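# Rest the long beam on six leaning blocks

## Task

Put the long beam on top of the six blocks. Three blocks stand on each side of the beam, each upright on one of its ends (either end will do), that end sitting flat on the table, and each block tilted toward the beam. The beam lies rib side up, supported by the slanted tops of all six blocks, in full contact at every joint with no gap. The two strips on the table cannot be moved.

## Robot and tools

Setup: eight i2rt Big YAM arms, arm1 to arm8, each with a five-finger right hand and a wrist camera (arm1_cam_wrist ... arm8_cam_wrist). Fixed cameras: cam_end, cam_end_2, cam_high, cam_high_2, cam_low, cam_low_2. Foot positions in the scene frame (m): arm1 (+1.414, +0.127, +0.793), arm2 (+0.799, +0.652, +0.820), arm3 (-0.040, +0.657, +0.808), arm4 (-0.883, +0.654, +0.770), arm5 (-1.422, +0.051, +0.727), arm6 (-0.957, -0.650, +0.805), arm7 (+0.054, -0.641, +0.801), arm8 (+0.963, -0.656, +0.750). Each foot faces along its own +x; arms 2-4 face roughly -y, arms 6-8 roughly +y, arm1 faces -x, arm5 faces +x. Surfaces under the arms sit at z=+0.720. A hand reaches about 1.07 m from its joint-1 axis.

Frames: one scene frame, metres, origin on the floor, +z up. The hand point lies 0.045 m in front of the palm; its +z runs along straight fingers, +y out of the palm, +x across the palm away from the thumb. Printed hand positions drift more at long reach. hand_target is where the held joint targets would put the hand.

move: one action for any subset of arms. Arguments are keyed arm1 ... arm8, one object per arm, plus optional cameras (list of names, or ["all"], or [] for none). Per arm:
- joints: a dict of absolute targets by name. joint1_rad -2.879..2.879 (base yaw, positive counter-clockwise seen from above), joint2_rad 0..3.141 (shoulder), joint3_rad 0..3.019 (elbow), joint4_rad -1.692..1.57 (hand pitch, positive lifts fingers), joint5_rad -1.57..1.57 (sideways, positive to the arm's right), joint6_rad -2.094..2.094 (roll, positive clockwise from behind the hand), all in radians. Hand keys hand_little, hand_ring, hand_middle, hand_index, hand_thumb_bend run -1 (closed) to +1 (open/straight); hand_thumb_turn -1 puts the thumb opposite the fingers, +1 beside the palm. hand_force_limit -1..1 maps to about 0-10 N fingertip stop force (0-15 N for thumb motors); hand_speed -0.96..1, full speed from +0.48 up.
- target: one list of 7 numbers [x, y, z, qw, qx, qy, qz], an absolute hand-point pose in the scene frame (metres, unit quaternion w first). The hand follows a straight line from hand_target toward it. With target, joints may hold only the hand_ keys and settings, otherwise the call is refused.
- speed: top path speed in m/s, 0.002 to 4.3, default 0.25; rotation capped at twice that in rad/s.
- min_time_s: 0.1 to 8 s, the shortest duration of that arm's joint motions.
All motions start together; hand paths end together and stop after 10 s; an action is capped at 15 s. Paths ignore obstacles and other arms; the hand lags, may overshoot (up to ~30 degrees when stretched and fast). An empty move returns full state and all images.

wait: seconds 0..10, optional cameras; commands nothing new. zoom_image: camera plus region [x0, y0, x1, y1] in pixels of that camera's latest image, top-left origin, at most 504 by 504. show_instructions: shows the reference page. finished_scene: ends the scene for good (scene 1); the beam must stay in place without help.

Result lines: move lists arms that got a motion; as last shown marks an uncommanded arm whose status reads not commanded. hand gives the measured pose. Done means within 1 cm and 2 degrees; off_target means resting short, possibly still pushing. time_out is a stop: a joint ran out of time and keeps pushing toward the target shown on on_its_own. joint command not followed or pose unreachable means a safety check is holding back arm motion (hand motors still act); not_followed means the motion ended that way and a hand target was discarded. If a move or wait is refused or stopped, later calls in the same reply are skipped. Joint velocities in rad/s, within noise when at rest. Joint torques are noisy, offset, and joints 3 and 4 wrap at ±28 N m.

Gripping: hand_stopped_by gives six words for little, ring, middle, index, thumb_bend, thumb_turn: moving, target, force, stalled or fault. <motor>_load_n is fingertip force in N, positive when pushed open; a lost grip shows as load near 0. A motor only starts when its target changes by 0.002 or more; to squeeze harder raise hand_force_limit and send a more closed target; to loosen send a more open one. Start values are force limit 0 and hand_speed -0.8; use -0.94 or slower for a gentle grip. Thumb turned in front wraps objects about 0.035-0.065 m thick. A bracket on the little-finger side of the wrist can strike things.

Avoid: robots pressing or hitting one another (nothing reports contact; never close a hand on another hand), knocking anything out of the work area, dropping or releasing moving parts, hard pushes into fixed or heavy items, fast swings under joints control, and overloading fingers. Arms keep pushing after contact. Loose parts may get small random nudges. Motors heat when holding loads, stretched, or straining; MOTOR HOT warns at 85 °C, at 100 °C an OVER-TEMPERATURE FAULT drops that arm for 30-60 s, and keys marked limit_stop_at_motor_heat must be re-sent.

Each tool is called in YAML: its name, and indented under it one key for each argument.

Reference images:

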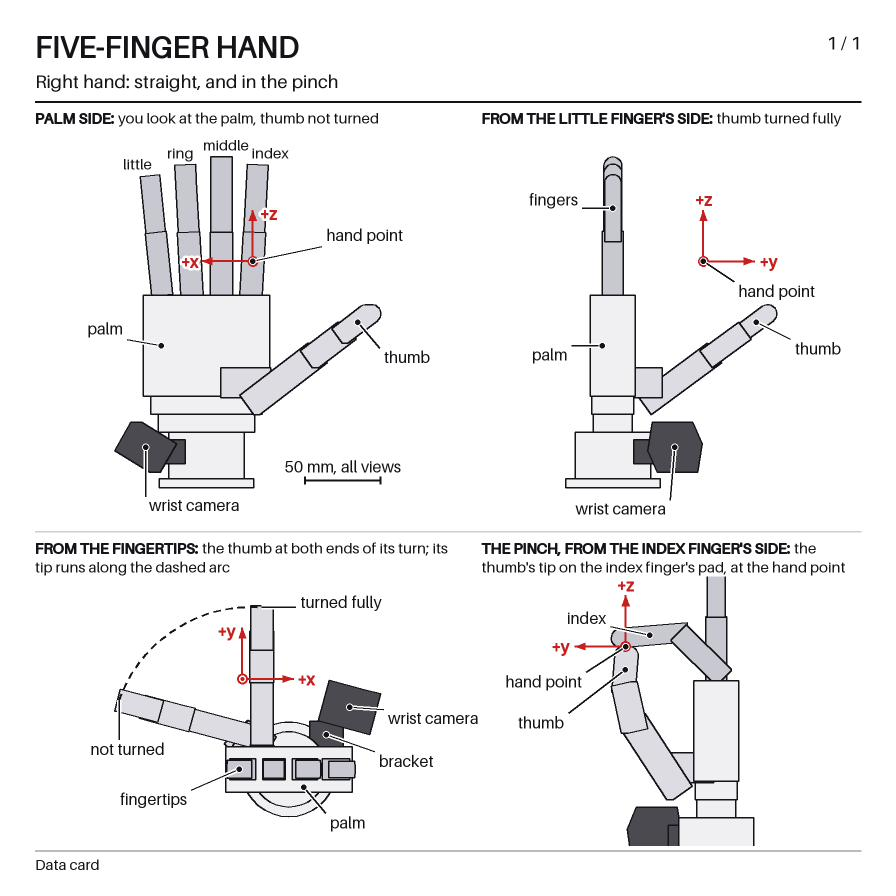

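## Session

move:
  cameras: ["all"]

Scene clock: 0.00 s.
Joint torques (N m): no reading
Heat: arm1: hottest joint2_rad 32 °C; arm2: hottest joint3_rad 32 °C; arm3: hottest joint2_rad 31 °C; arm4: hottest joint1_rad 29 °C; arm5: hottest joint2_rad 28 °C; arm6: hottest joint1_rad 30 °C; arm7: hottest joint2_rad 32 °C; arm8: hottest joint6_rad 29 °C.
Joint velocities: within noise
arm1.joint_positions: joint1_rad=+0.235 joint2_rad=+0.625 joint3_rad=+1.369 joint4_rad=-1.608 joint5_rad=+0.249 joint6_rad=-1.092 hand_little=+1.000 hand_ring=+1.000 hand_middle=+1.000 hand_index=+1.000 hand_thumb_turn=+1.000 hand_thumb_bend=+1.000 hand_force_limit=+0.000 hand_speed=-0.800
arm1.joint_status: not commanded
arm1.hand_stopped_by: target,target,target,target,target,target
arm1.little_load_n: 0.0
arm1.ring_load_n: 0.0
arm1.middle_load_n: 0.0
arm1.index_load_n: 0.0
arm1.thumb_bend_load_n: 0.0
arm1.thumb_turn_load_n: 0.0
arm1.hand: x=+1.2349 y=+0.1707 z=+1.2289 quat_wxyz=(+0.358, -0.137, -0.923, +0.023) (m; scene frame)
arm1.hand_target: x=+1.2343 y=+0.1707 z=+1.2377 quat_wxyz=(+0.368, -0.138, -0.919, +0.028) (m; scene frame)
arm1.hand_status: not commanded
arm2.joint_positions: joint1_rad=-0.110 joint2_rad=+0.639 joint3_rad=+1.426 joint4_rad=-1.285 joint5_rad=+0.059 joint6_rad=-1.168 hand_little=+1.000 hand_ring=+1.000 hand_middle=+1.000 hand_index=+1.000 hand_thumb_turn=+1.000 hand_thumb_bend=+1.000 hand_force_limit=+0.000 hand_speed=-0.800
arm2.joint_status: not commanded
arm2.hand_stopped_by: target,target,target,target,target,target
arm2.little_load_n: -0.5
arm2.ring_load_n: 0.0
arm2.middle_load_n: 0.0
arm2.index_load_n: 0.0
arm2.thumb_bend_load_n: 0.0
arm2.thumb_turn_load_n: -0.5
arm2.hand: x=+0.7220 y=+0.4253 z=+1.3304 quat_wxyz=(+0.317, +0.430, -0.741, +0.406) (m; scene frame)
arm2.hand_target: x=+0.7220 y=+0.4262 z=+1.3411 quat_wxyz=(+0.323, +0.427, -0.736, +0.415) (m; scene frame)
arm2.hand_status: not commanded
arm3.joint_positions: joint1_rad=-0.378 joint2_rad=+0.633 joint3_rad=+1.343 joint4_rad=-1.479 joint5_rad=-0.201 joint6_rad=-0.953 hand_little=+1.000 hand_ring=+1.000 hand_middle=+1.000 hand_index=+1.000 hand_thumb_turn=+1.000 hand_thumb_bend=+1.000 hand_force_limit=+0.000 hand_speed=-0.800
arm3.joint_status: not commanded
arm3.hand_stopped_by: target,target,target,target,target,target
arm3.little_load_n: 0.0
arm3.ring_load_n: 0.0
arm3.middle_load_n: 0.0
arm3.index_load_n: 0.0
arm3.thumb_bend_load_n: 0.0
arm3.thumb_turn_load_n: 0.0
arm3.hand: x=-0.1128 y=+0.4720 z=+1.2347 quat_wxyz=(+0.173, +0.282, -0.872, +0.359) (m; scene frame)
arm3.hand_target: x=-0.1132 y=+0.4711 z=+1.2453 quat_wxyz=(+0.182, +0.282, -0.867, +0.369) (m; scene frame)
arm3.hand_status: not commanded
arm4.joint_positions: joint1_rad=+0.532 joint2_rad=+0.623 joint3_rad=+1.414 joint4_rad=-1.577 joint5_rad=-0.151 joint6_rad=-1.279 hand_little=+1.000 hand_ring=+1.000 hand_middle=+1.000 hand_index=+1.000 hand_thumb_turn=+1.000 hand_thumb_bend=+1.000 hand_force_limit=+0.000 hand_speed=-0.800
arm4.joint_status: not commanded
arm4.hand_stopped_by: target,target,target,target,target,target
arm4.little_load_n: 0.0
arm4.ring_load_n: 0.0
arm4.middle_load_n: 0.0
arm4.index_load_n: 0.0
arm4.thumb_bend_load_n: 0.0
arm4.thumb_turn_load_n: 0.0
arm4.hand: x=-0.8103 y=+0.4892 z=+1.2227 quat_wxyz=(+0.090, +0.732, -0.560, +0.378) (m; scene frame)
arm4.hand_target: x=-0.8103 y=+0.4893 z=+1.2303 quat_wxyz=(+0.094, +0.729, -0.556, +0.387) (m; scene frame)
arm4.hand_status: not commanded
arm5.joint_positions: joint1_rad=-0.570 joint2_rad=+0.617 joint3_rad=+1.413 joint4_rad=-1.523 joint5_rad=+0.167 joint6_rad=-1.507 hand_little=+1.000 hand_ring=+1.000 hand_middle=+1.000 hand_index=+1.000 hand_thumb_turn=+1.000 hand_thumb_bend=+1.000 hand_force_limit=+0.000 hand_speed=-0.800
arm5.joint_status: not commanded
arm5.hand_stopped_by: target,target,target,target,target,target
arm5.little_load_n: 0.0
arm5.ring_load_n: 0.0
arm5.middle_load_n: 0.0
arm5.index_load_n: 0.0
arm5.thumb_bend_load_n: 0.0
arm5.thumb_turn_load_n: 0.0
arm5.hand: x=-1.3127 y=-0.1267 z=+1.2092 quat_wxyz=(+0.177, +0.853, -0.318, +0.375) (m; scene frame)
arm5.hand_target: x=-1.3135 y=-0.1261 z=+1.2159 quat_wxyz=(+0.178, +0.849, -0.317, +0.383) (m; scene frame)
arm5.hand_status: not commanded
arm6.joint_positions: joint1_rad=-0.750 joint2_rad=+0.627 joint3_rad=+1.354 joint4_rad=-1.245 joint5_rad=-0.241 joint6_rad=-0.914 hand_little=+1.000 hand_ring=+1.000 hand_middle=+1.000 hand_index=+1.000 hand_thumb_turn=+1.000 hand_thumb_bend=+1.000 hand_force_limit=+0.000 hand_speed=-0.800
arm6.joint_status: not commanded
arm6.hand_stopped_by: target,target,target,target,target,target
arm6.little_load_n: 0.0
arm6.ring_load_n: 0.0
arm6.middle_load_n: 0.0
arm6.index_load_n: 0.0
arm6.thumb_bend_load_n: 0.0
arm6.thumb_turn_load_n: 0.0
arm6.hand: x=-0.7968 y=-0.4631 z=+1.2797 quat_wxyz=(-0.404, +0.854, +0.114, +0.308) (m; scene frame)
arm6.hand_target: x=-0.7973 y=-0.4635 z=+1.2911 quat_wxyz=(-0.411, +0.847, +0.115, +0.317) (m; scene frame)
arm6.hand_status: not commanded
arm7.joint_positions: joint1_rad=+0.152 joint2_rad=+0.645 joint3_rad=+1.374 joint4_rad=-1.346 joint5_rad=+0.133 joint6_rad=-0.850 hand_little=+1.000 hand_ring=+1.000 hand_middle=+1.000 hand_index=+1.000 hand_thumb_turn=+1.000 hand_thumb_bend=+1.000 hand_force_limit=+0.000 hand_speed=-0.800
arm7.joint_status: not commanded
arm7.hand_stopped_by: target,target,target,target,target,target
arm7.little_load_n: 0.0
arm7.ring_load_n: 0.0
arm7.middle_load_n: 0.0
arm7.index_load_n: 0.0
arm7.thumb_bend_load_n: 0.0
arm7.thumb_turn_load_n: 0.0
arm7.hand: x=+0.0753 y=-0.4124 z=+1.2641 quat_wxyz=(-0.405, +0.798, +0.389, +0.218) (m; scene frame)
arm7.hand_target: x=+0.0753 y=-0.4127 z=+1.2734 quat_wxyz=(-0.415, +0.794, +0.386, +0.222) (m; scene frame)
arm7.hand_status: not commanded
arm8.joint_positions: joint1_rad=+0.332 joint2_rad=+0.619 joint3_rad=+1.390 joint4_rad=-1.170 joint5_rad=+0.215 joint6_rad=-1.262 hand_little=+1.000 hand_ring=+1.000 hand_middle=+1.000 hand_index=+1.000 hand_thumb_turn=+1.000 hand_thumb_bend=+1.000 hand_force_limit=+0.000 hand_speed=-0.800
arm8.joint_status: not commanded
arm8.hand_stopped_by: target,target,target,target,target,target
arm8.little_load_n: 0.0
arm8.ring_load_n: 0.0
arm8.middle_load_n: 0.0
arm8.index_load_n: 0.0
arm8.thumb_bend_load_n: 0.0
arm8.thumb_turn_load_n: 0.0
arm8.hand: x=+0.9746 y=-0.3949 z=+1.2773 quat_wxyz=(-0.447, +0.629, +0.546, +0.327) (m; scene frame)
arm8.hand_target: x=+0.9752 y=-0.3966 z=+1.2865 quat_wxyz=(-0.456, +0.625, +0.541, +0.331) (m; scene frame)
arm8.hand_status: not commanded
pictures: arm1_cam_wrist, arm2_cam_wrist, arm3_cam_wrist, arm4_cam_wrist, arm5_cam_wrist, arm6_cam_wrist, arm7_cam_wrist, arm8_cam_wrist, cam_end, cam_end_2, cam_high, cam_high_2, cam_low, cam_low_2

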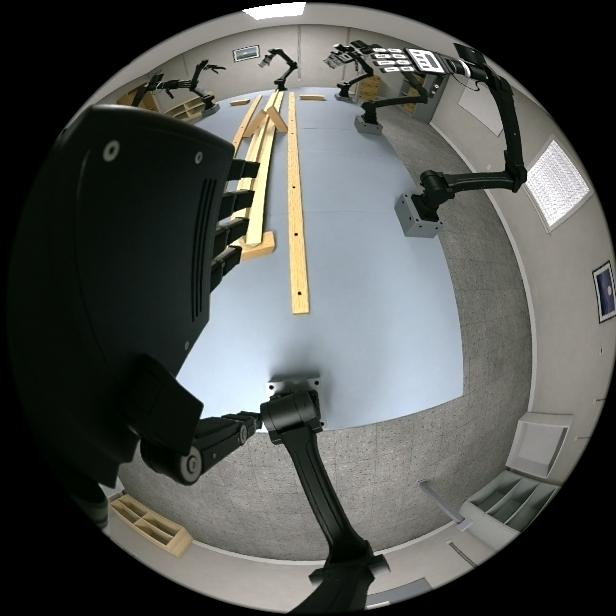

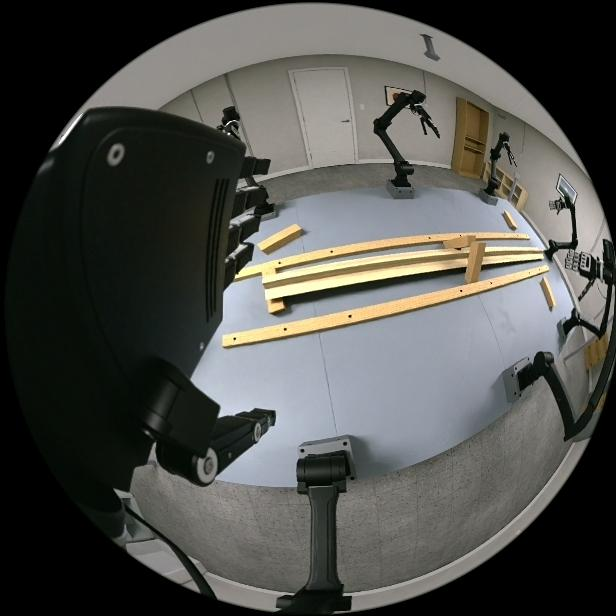

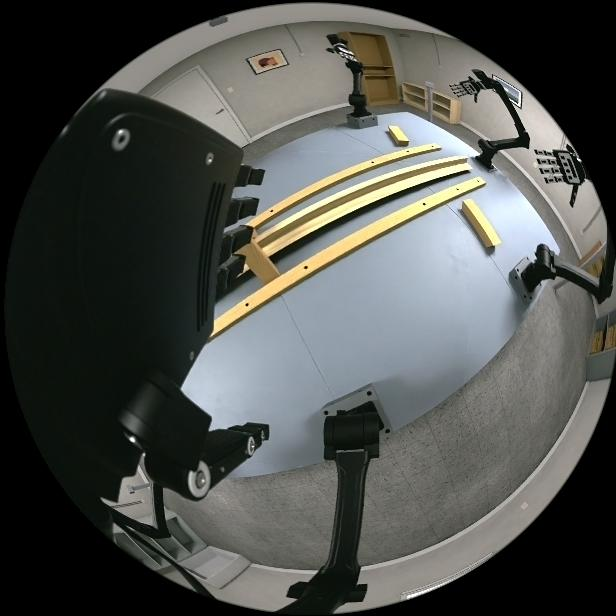

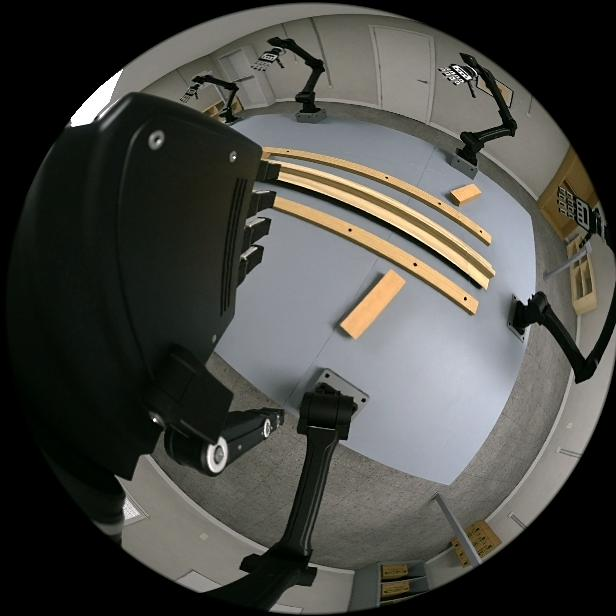

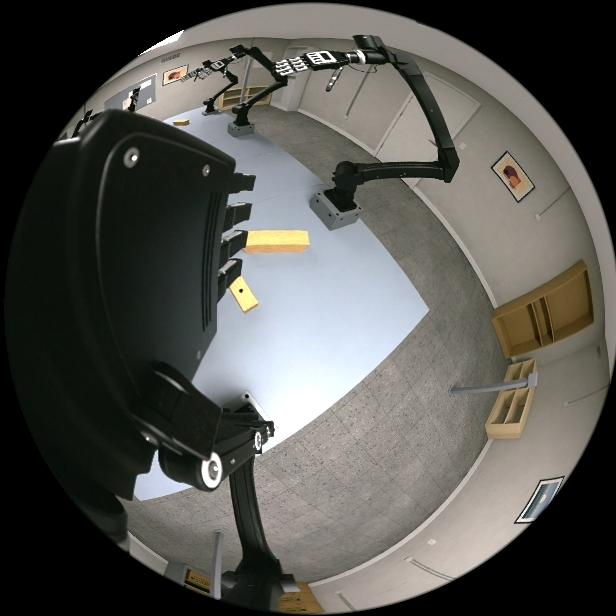

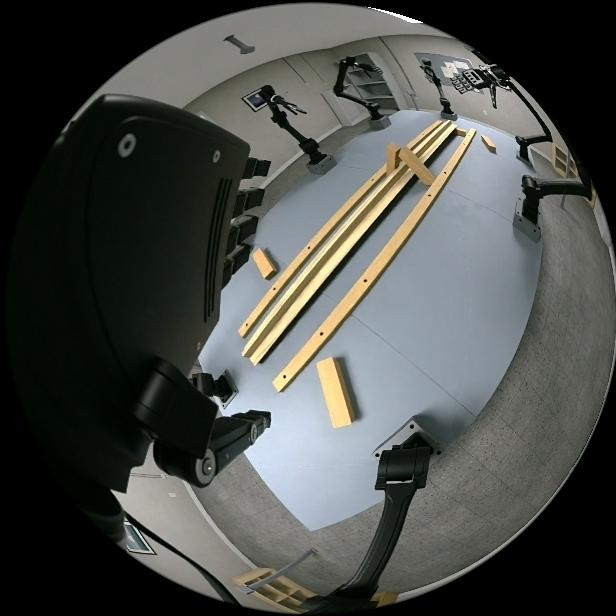

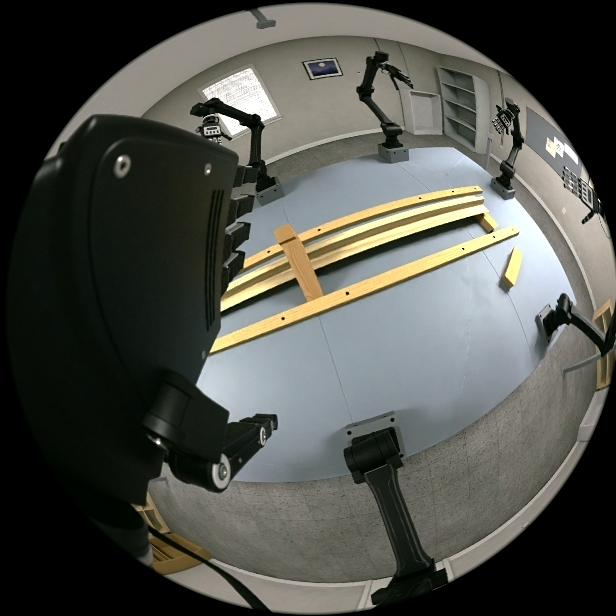

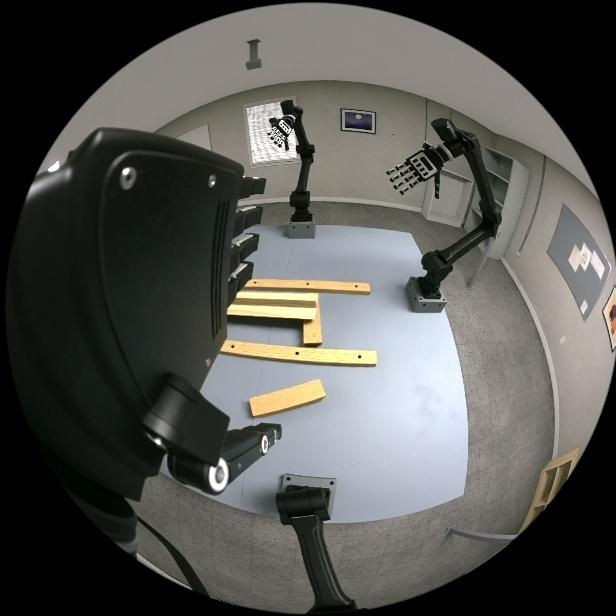

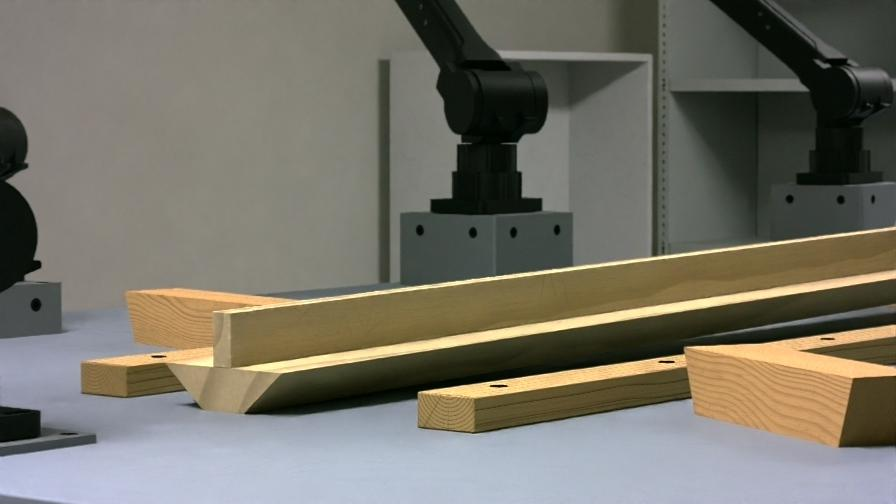

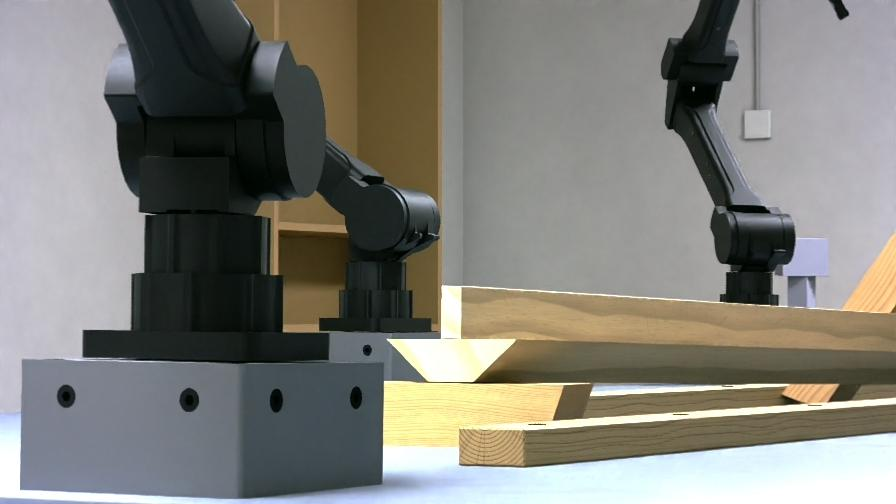

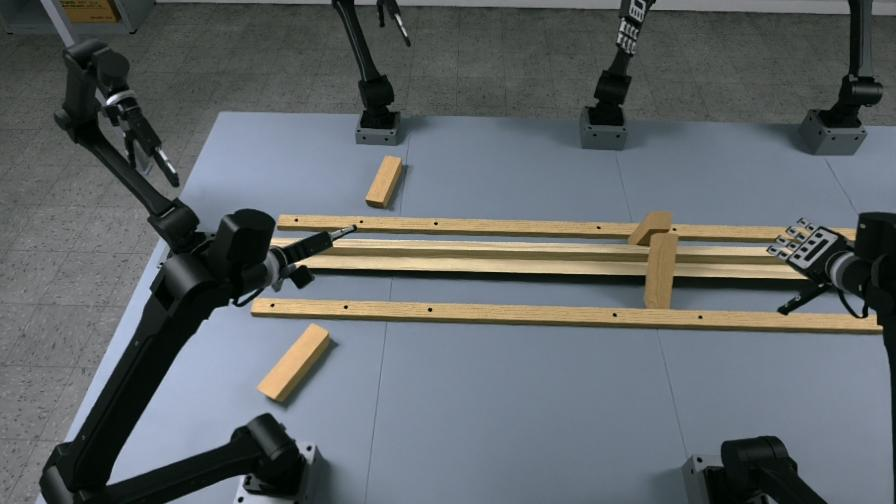

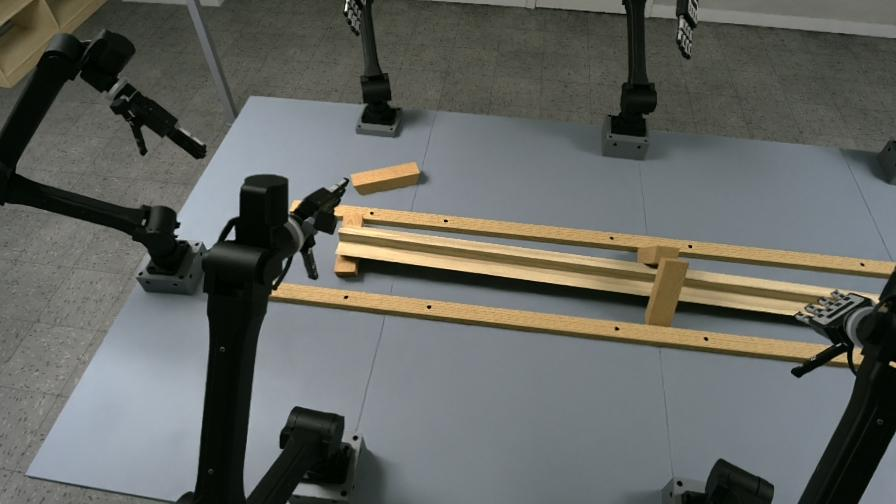

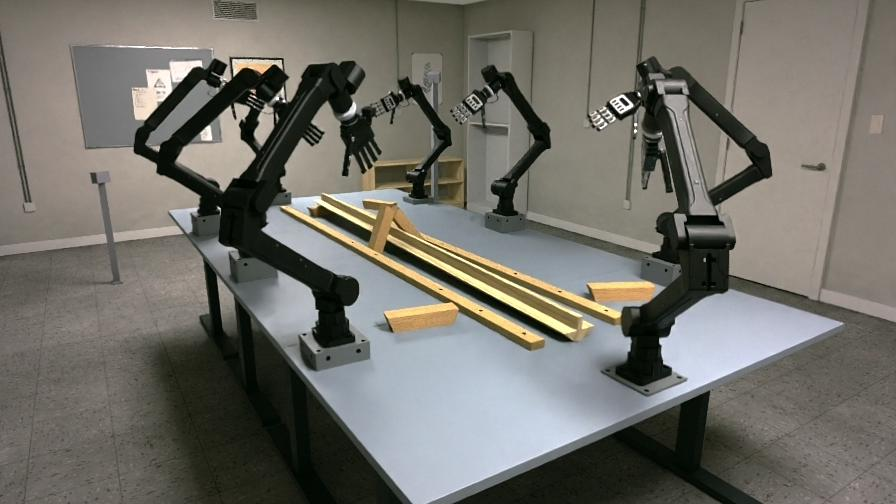

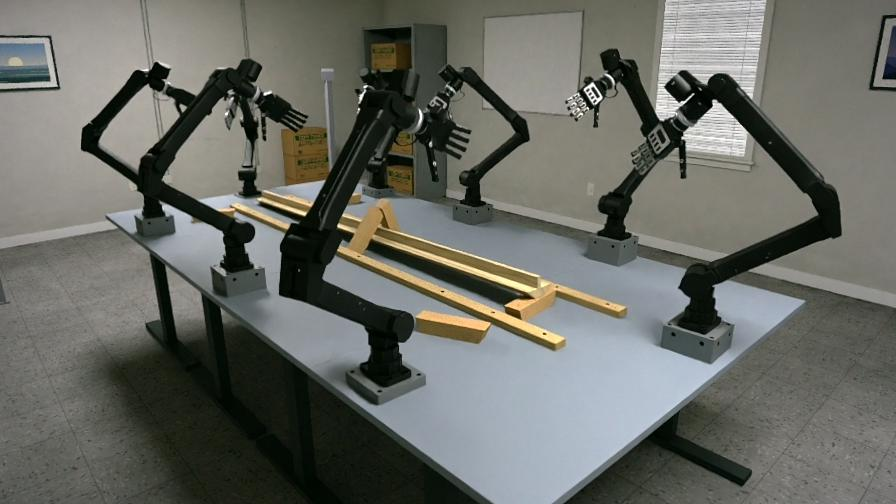

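zoom_image:
  camera: "cam_end"
  region: [60, 260, 400, 450]

zoom_image:
  camera: "cam_high"
  region: [230, 200, 430, 420]

zoom_image:
  camera: "cam_high"
  region: [560, 190, 800, 350]

zoom_image:
  camera: "cam_high_2"
  region: [260, 140, 500, 320]

zoom_image:
  camera: "cam_high_2"
  region: [600, 210, 800, 360]

zoom_image:
  camera: "cam_end_2"
  region: [380, 230, 896, 480]

Scaled by 1.482 from the camera's image (finer frame: 1280x720).

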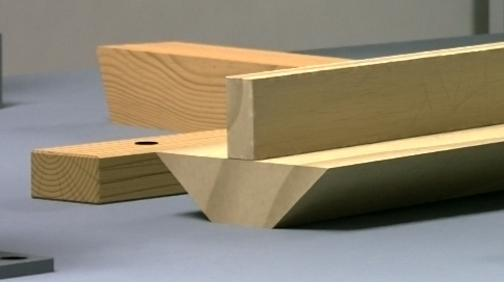

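Scaled by 2.291 from the camera's image (finer frame: 1280x720).

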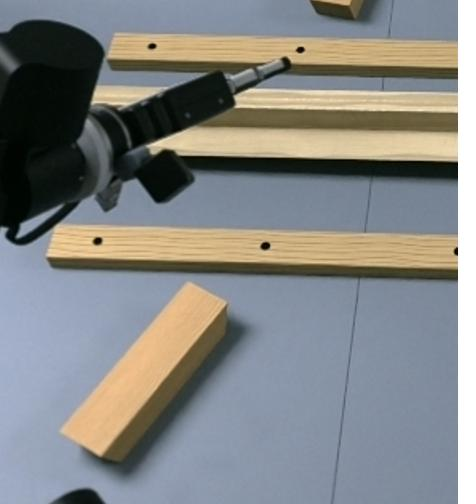

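Scaled by 2.100 from the camera's image (finer frame: 1280x720).

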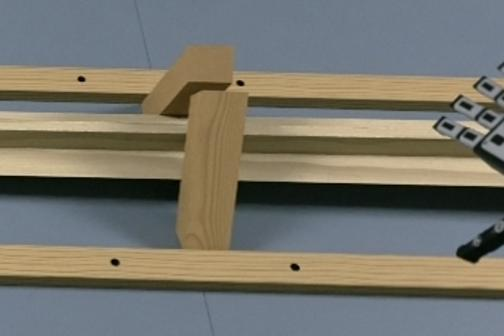

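Scaled by 2.100 from the camera's image (finer frame: 1280x720).

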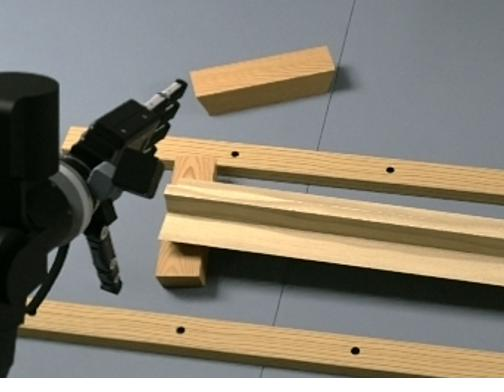

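Scaled by 2.520 from the camera's image (finer frame: 1280x720).

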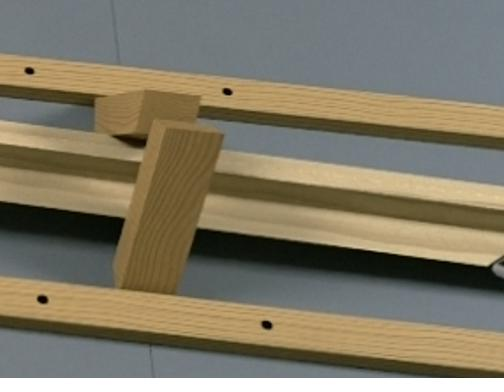

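Region (380, 230, 896, 480) is 516x250 pixels. A region can be at most 504 by 504 pixels.

zoom_image:
  camera: "cam_end_2"
  region: [392, 230, 896, 480]

zoom_image:
  camera: "cam_end"
  region: [392, 200, 896, 480]

zoom_image:
  camera: "cam_low"
  region: [280, 180, 680, 370]

zoom_image:
  camera: "cam_low_2"
  region: [180, 180, 660, 360]

zoom_image:
  camera: "arm3_cam_wrist"
  region: [200, 180, 340, 320]

zoom_image:
  camera: "arm7_cam_wrist"
  region: [200, 180, 380, 360]

zoom_image:
  camera: "arm8_cam_wrist"
  region: [200, 250, 400, 430]

zoom_image:
  camera: "arm1_cam_wrist"
  region: [200, 80, 350, 330]

Scaled by 1.000.

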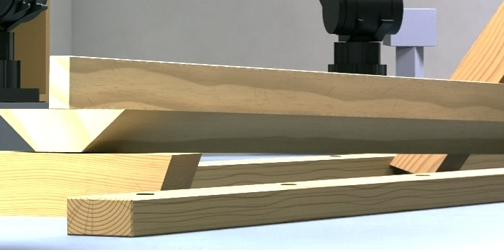

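Scaled by 1.000.

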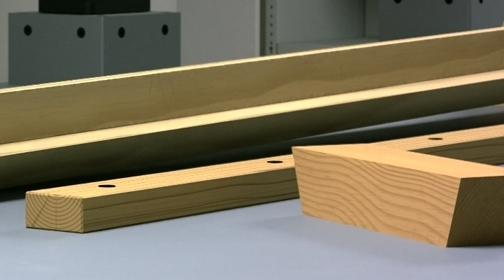

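Scaled by 1.260 from the camera's image (finer frame: 1280x720).

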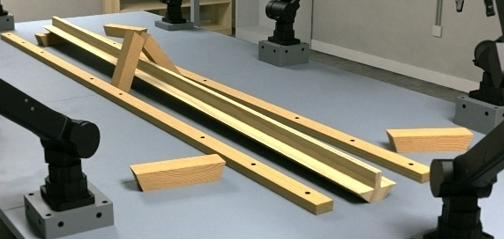

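Scaled by 1.050 from the camera's image (finer frame: 1280x720).

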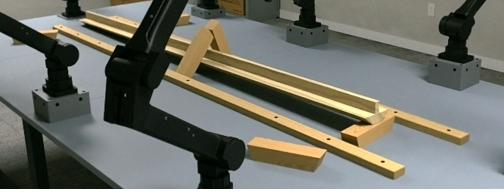

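Scaled by 3.600 from the camera's image (finer frame: 880x880).

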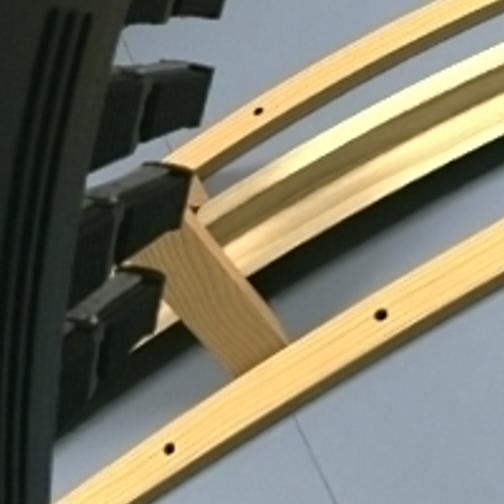

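Scaled by 2.800 from the camera's image (finer frame: 880x880).

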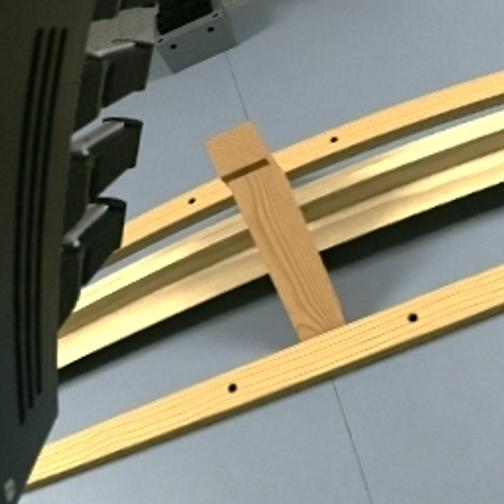

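Scaled by 2.520 from the camera's image (finer frame: 880x880).

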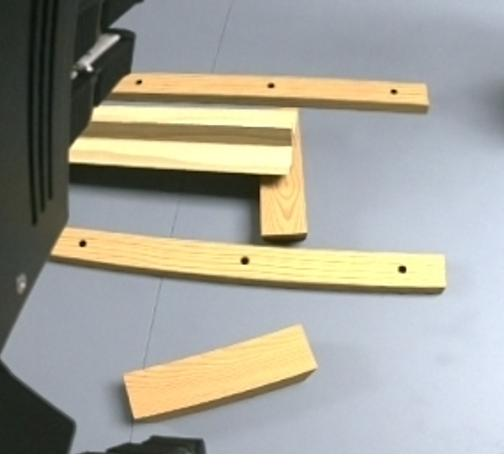

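Scaled by 2.016 from the camera's image (finer frame: 880x880).

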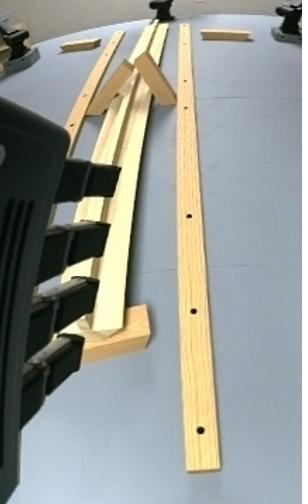

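zoom_image:
  camera: "cam_high"
  region: [340, 140, 430, 220]

zoom_image:
  camera: "cam_high"
  region: [240, 310, 350, 410]

zoom_image:
  camera: "cam_high_2"
  region: [325, 150, 435, 290]

zoom_image:
  camera: "cam_high_2"
  region: [620, 230, 720, 340]

zoom_image:
  camera: "cam_high"
  region: [610, 200, 700, 320]

Scaled by 5.600 from the camera's image (finer frame: 1280x720).

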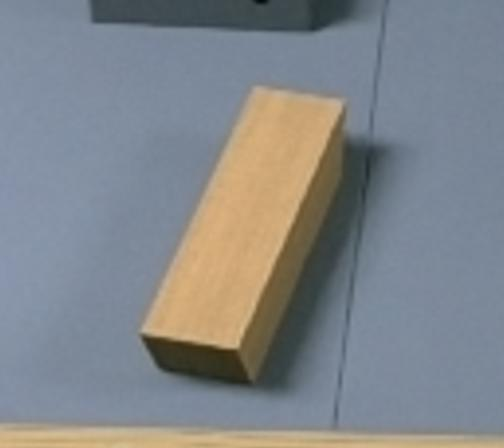

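Scaled by 4.582 from the camera's image (finer frame: 1280x720).

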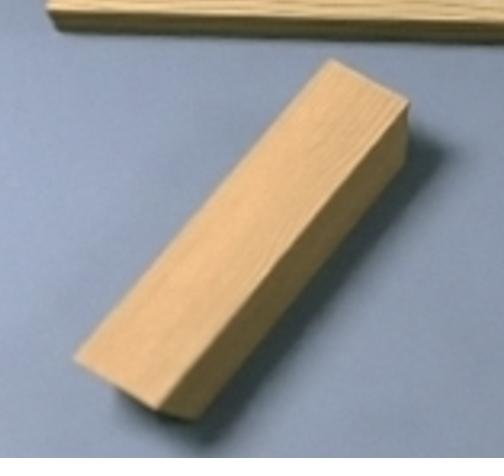

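Scaled by 3.600 from the camera's image (finer frame: 1280x720).

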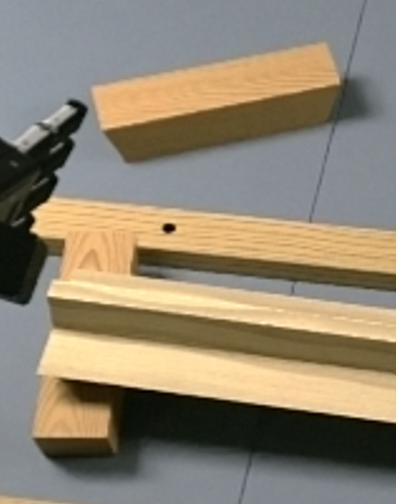

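Scaled by 4.582 from the camera's image (finer frame: 1280x720).

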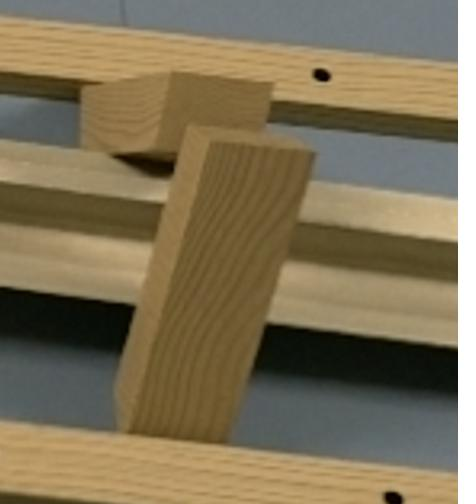

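Scaled by 4.200 from the camera's image (finer frame: 1280x720).

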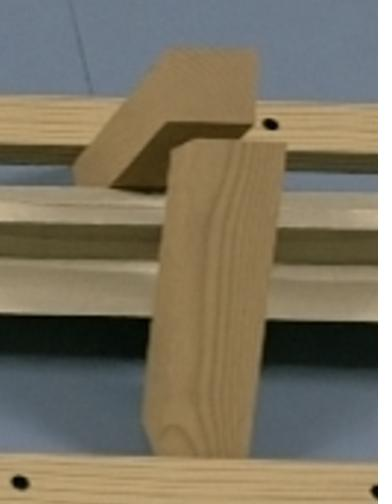

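zoom_image:
  camera: "cam_end_2"
  region: [370, 270, 610, 480]

zoom_image:
  camera: "cam_end"
  region: [680, 320, 896, 470]

zoom_image:
  camera: "cam_end"
  region: [70, 270, 320, 430]

Scaled by 2.100 from the camera's image (finer frame: 1280x720).

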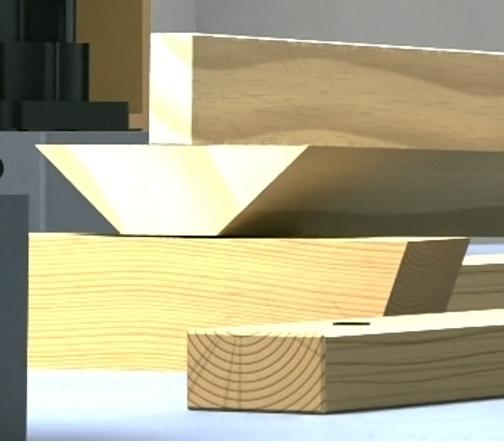

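Scaled by 2.333 from the camera's image (finer frame: 1280x720).

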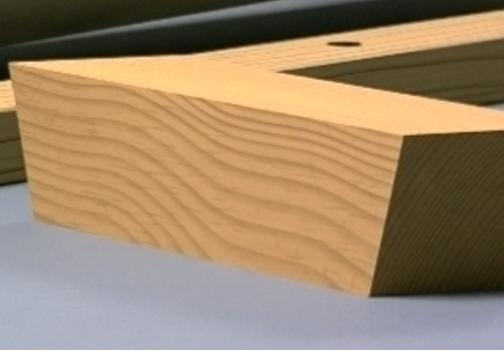

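Scaled by 2.016 from the camera's image (finer frame: 1280x720).

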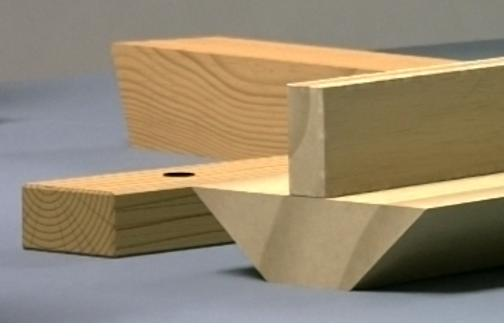

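move:
  arm8: {"target": [0.72, 0.0, 0.95, -0.588, 0.809, 0, 0], "speed": 0.25, "joints": {"hand_speed": 0, "hand_thumb_turn": -1, "hand_thumb_bend": 0.4, "hand_index": 0.3, "hand_middle": 0.3, "hand_ring": 0.3, "hand_little": 0.3}}
  arm6: {"target": [-0.990, -0.385, 0.90, -0.376, 0.766, 0.467, -0.229], "speed": 0.25, "joints": {"hand_speed": 0, "hand_thumb_turn": -1, "hand_thumb_bend": 1, "hand_index": 0.8, "hand_middle": 0.8, "hand_ring": 0.8, "hand_little": 0.8}}
  cameras: ["arm8_cam_wrist", "arm6_cam_wrist", "cam_high", "cam_low_2", "cam_high_2"]

Scene clock: 71.47 s.
Joint torques (N m): arm1=[0.03 1.96 9.76 1.55 0.19 -0.03] | arm2=[-1.85 2.08 8.36 1.84 -0.07 0.03] | arm3=[-0.38 1.32 9.18 1.87 -0.13 -0.01] | arm4=[-1.14 1.26 7.15 1.42 -0.18 -0.06] | arm5=[-0.26 3.14 8.62 1.69 0.05 0.07] | arm6=[1.96 -4.07 8.12 0.95 -0.76 -0.11] | arm7=[0.09 2.08 8.84 1.83 0.03 -0.06] | arm8=[1.85 -13.92 15.53 2.65 0.21 -0.13]
Heat: arm1: hottest joint2_rad 31 °C; arm2: hottest joint3_rad 42 °C; arm3: hottest joint3_rad 31 °C; arm4: hottest joint1_rad 28 °C; arm5: hottest joint3_rad 31 °C; arm6: hottest joint3_rad 32 °C; arm7: hottest joint3_rad 31 °C; arm8: hottest joint3_rad 35 °C.
move: arm6 done; arm8 off_target
Joint velocities: within noise
arm1, arm2, arm3, arm4, arm5, arm7: as last shown
arm2.little_load_n: 0.0
arm2.thumb_turn_load_n: 0.0
arm3.thumb_turn_load_n: -0.5
arm6.joint_positions: joint1_rad=-0.313 joint2_rad=+1.047 joint3_rad=+0.618 joint4_rad=-0.984 joint5_rad=-0.902 joint6_rad=-1.346 hand_little=+0.800 hand_ring=+0.800 hand_middle=+0.800 hand_index=+0.800 hand_thumb_turn=-1.000 hand_thumb_bend=+1.000 hand_force_limit=+0.000 hand_speed=+0.000
arm6.joint_status: all done
arm6.hand_stopped_by: target,target,target,target,target,target
arm6.little_load_n: 0.0
arm6.ring_load_n: 0.0
arm6.middle_load_n: 0.0
arm6.index_load_n: 0.0
arm6.thumb_bend_load_n: 0.0
arm6.thumb_turn_load_n: 0.0
arm6.hand: x=-0.9887 y=-0.3899 z=+0.8983 quat_wxyz=(-0.371, +0.774, +0.457, -0.234)
arm6.hand_target: x=-0.9900 y=-0.3851 z=+0.9001 quat_wxyz=(-0.376, +0.767, +0.467, -0.229)
arm6.hand_status: done (0.005 m and 1.7 deg from the pose sent, 0.433 m and 75.8 deg at the start)
arm7.index_load_n: -0.5
arm8.joint_positions: joint1_rad=+0.419 joint2_rad=+1.621 joint3_rad=+1.158 joint4_rad=+0.081 joint5_rad=+0.392 joint6_rad=+0.120 hand_little=+0.300 hand_ring=+0.300 hand_middle=+0.300 hand_index=+0.300 hand_thumb_turn=-1.000 hand_thumb_bend=+0.400 hand_force_limit=+0.000 hand_speed=+0.000
arm8.joint_status: all done
arm8.hand_stopped_by: target,target,target,target,target,target
arm8.little_load_n: 0.0
arm8.ring_load_n: 0.0
arm8.middle_load_n: 0.0
arm8.index_load_n: -0.5
arm8.thumb_bend_load_n: 0.0
arm8.thumb_turn_load_n: 0.0
arm8.hand: x=+0.7359 y=-0.0149 z=+0.9286 quat_wxyz=(-0.569, +0.822, +0.004, +0.013)
arm8.hand_target: x=+0.7206 y=-0.0016 z=+0.9503 quat_wxyz=(-0.588, +0.809, +0.000, +0.000)
arm8.hand_status: off_target (0.031 m and 3.1 deg from the pose sent, 0.573 m and 79.0 deg at the start)
pictures: arm6_cam_wrist, arm8_cam_wrist, cam_high, cam_high_2, cam_low_2
arm6_cam_wrist: T_world_to_cam=[[0.63237, -0.04234, -0.77351, 1.30798], [0.11588, -0.9821, 0.14849, -0.40289], [-0.76595, -0.18354, -0.61615, -0.16048]] pos_world=[-0.90336, -0.36976, 0.97268]
arm8_cam_wrist: T_world_to_cam=[[0.25232, -0.32734, -0.91059, 0.65952], [-0.85482, -0.5164, -0.05123, 0.67582], [-0.45345, 0.79132, -0.41011, 0.84444]] pos_world=[0.79421, -0.10334, 0.9815]

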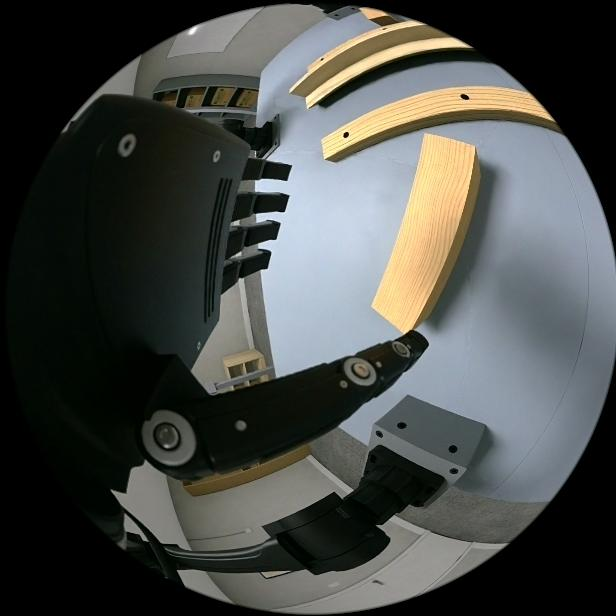

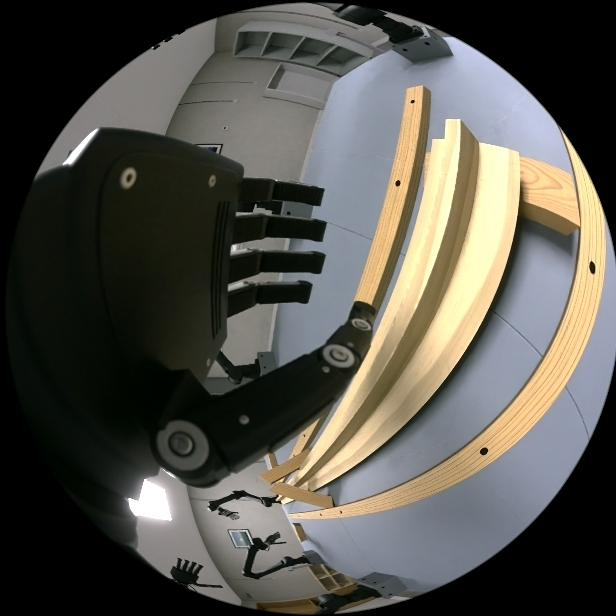

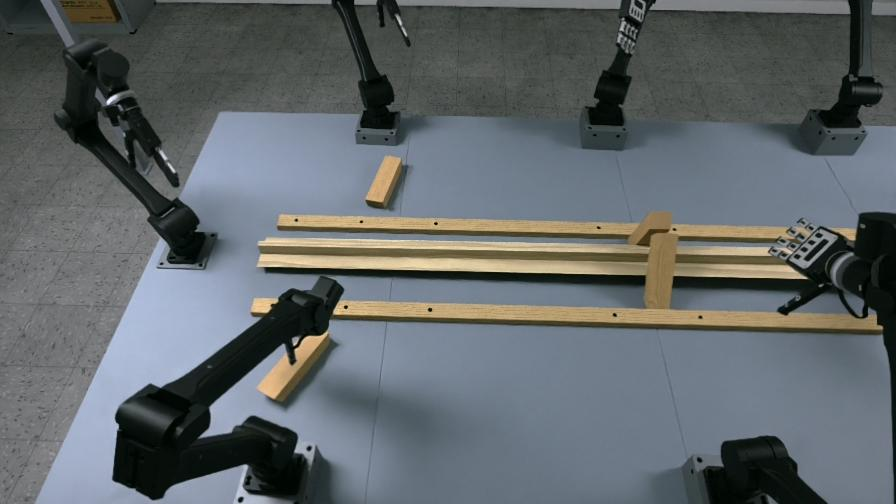

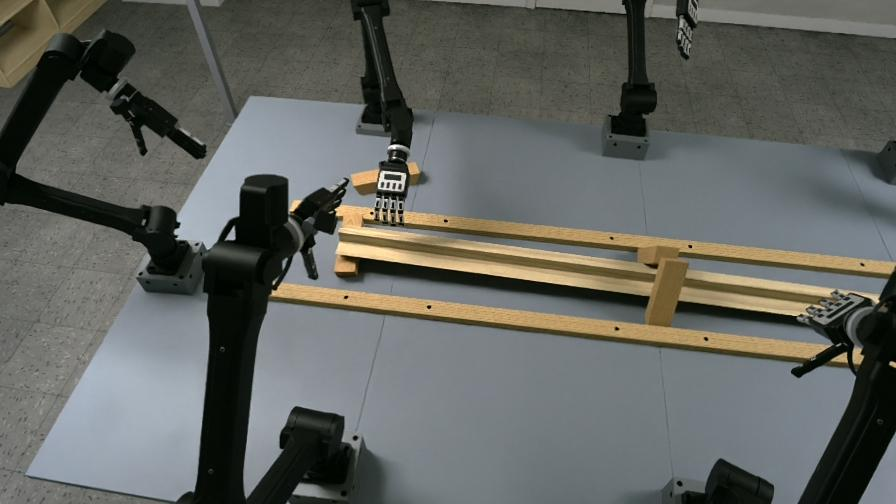

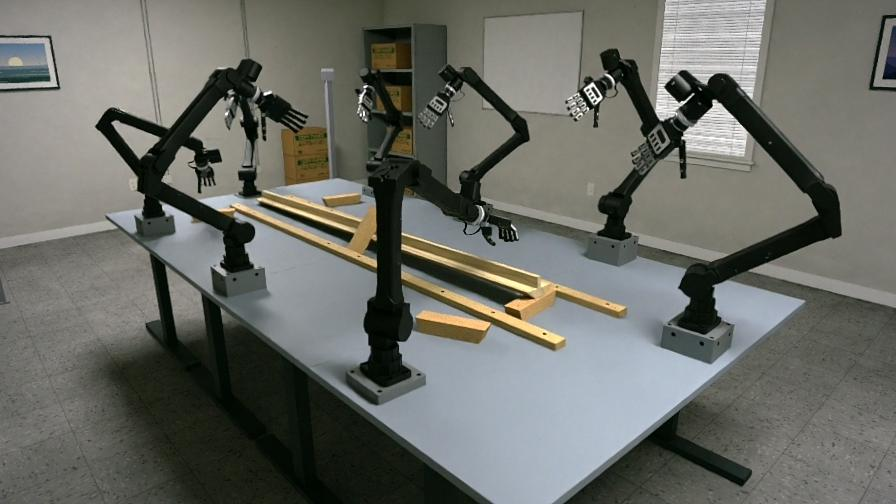

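zoom_image:
  camera: "cam_high"
  region: [230, 260, 370, 410]

zoom_image:
  camera: "cam_high_2"
  region: [330, 130, 450, 260]

zoom_image:
  camera: "cam_low_2"
  region: [400, 170, 560, 330]

Scaled by 3.360 from the camera's image (finer frame: 1280x720).

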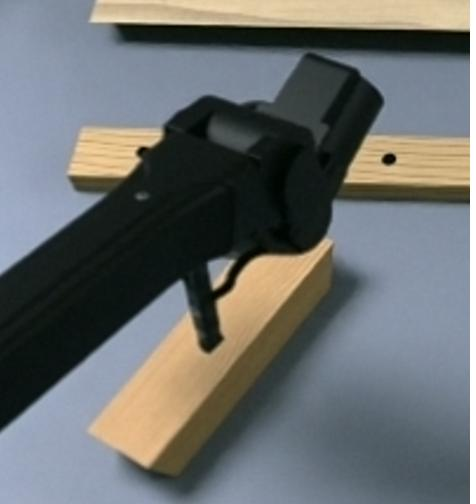

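Scaled by 3.877 from the camera's image (finer frame: 1280x720).

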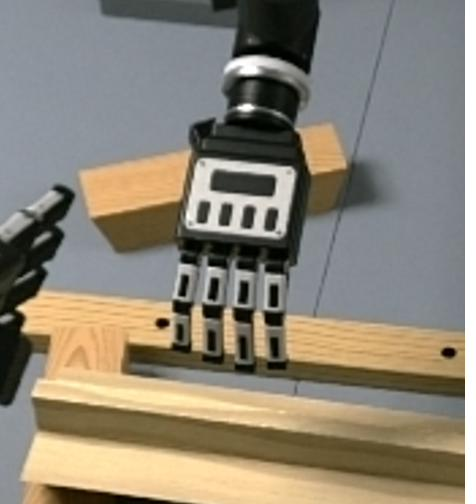

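Scaled by 3.150 from the camera's image (finer frame: 1280x720).

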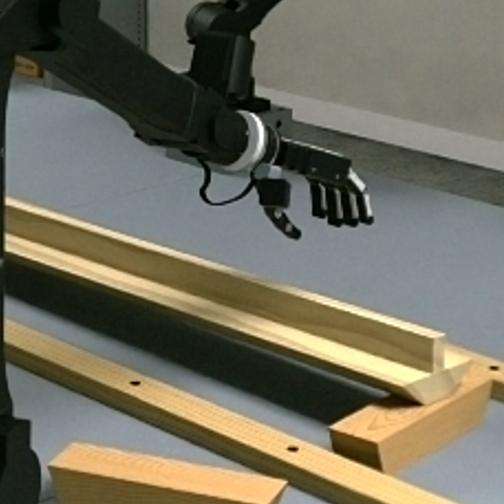

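zoom_image:
  camera: "arm6_cam_wrist"
  region: [310, 80, 560, 350]

Scaled by 1.867 from the camera's image (finer frame: 880x880).

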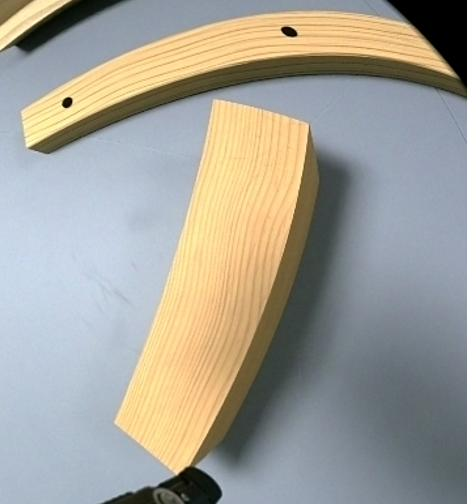

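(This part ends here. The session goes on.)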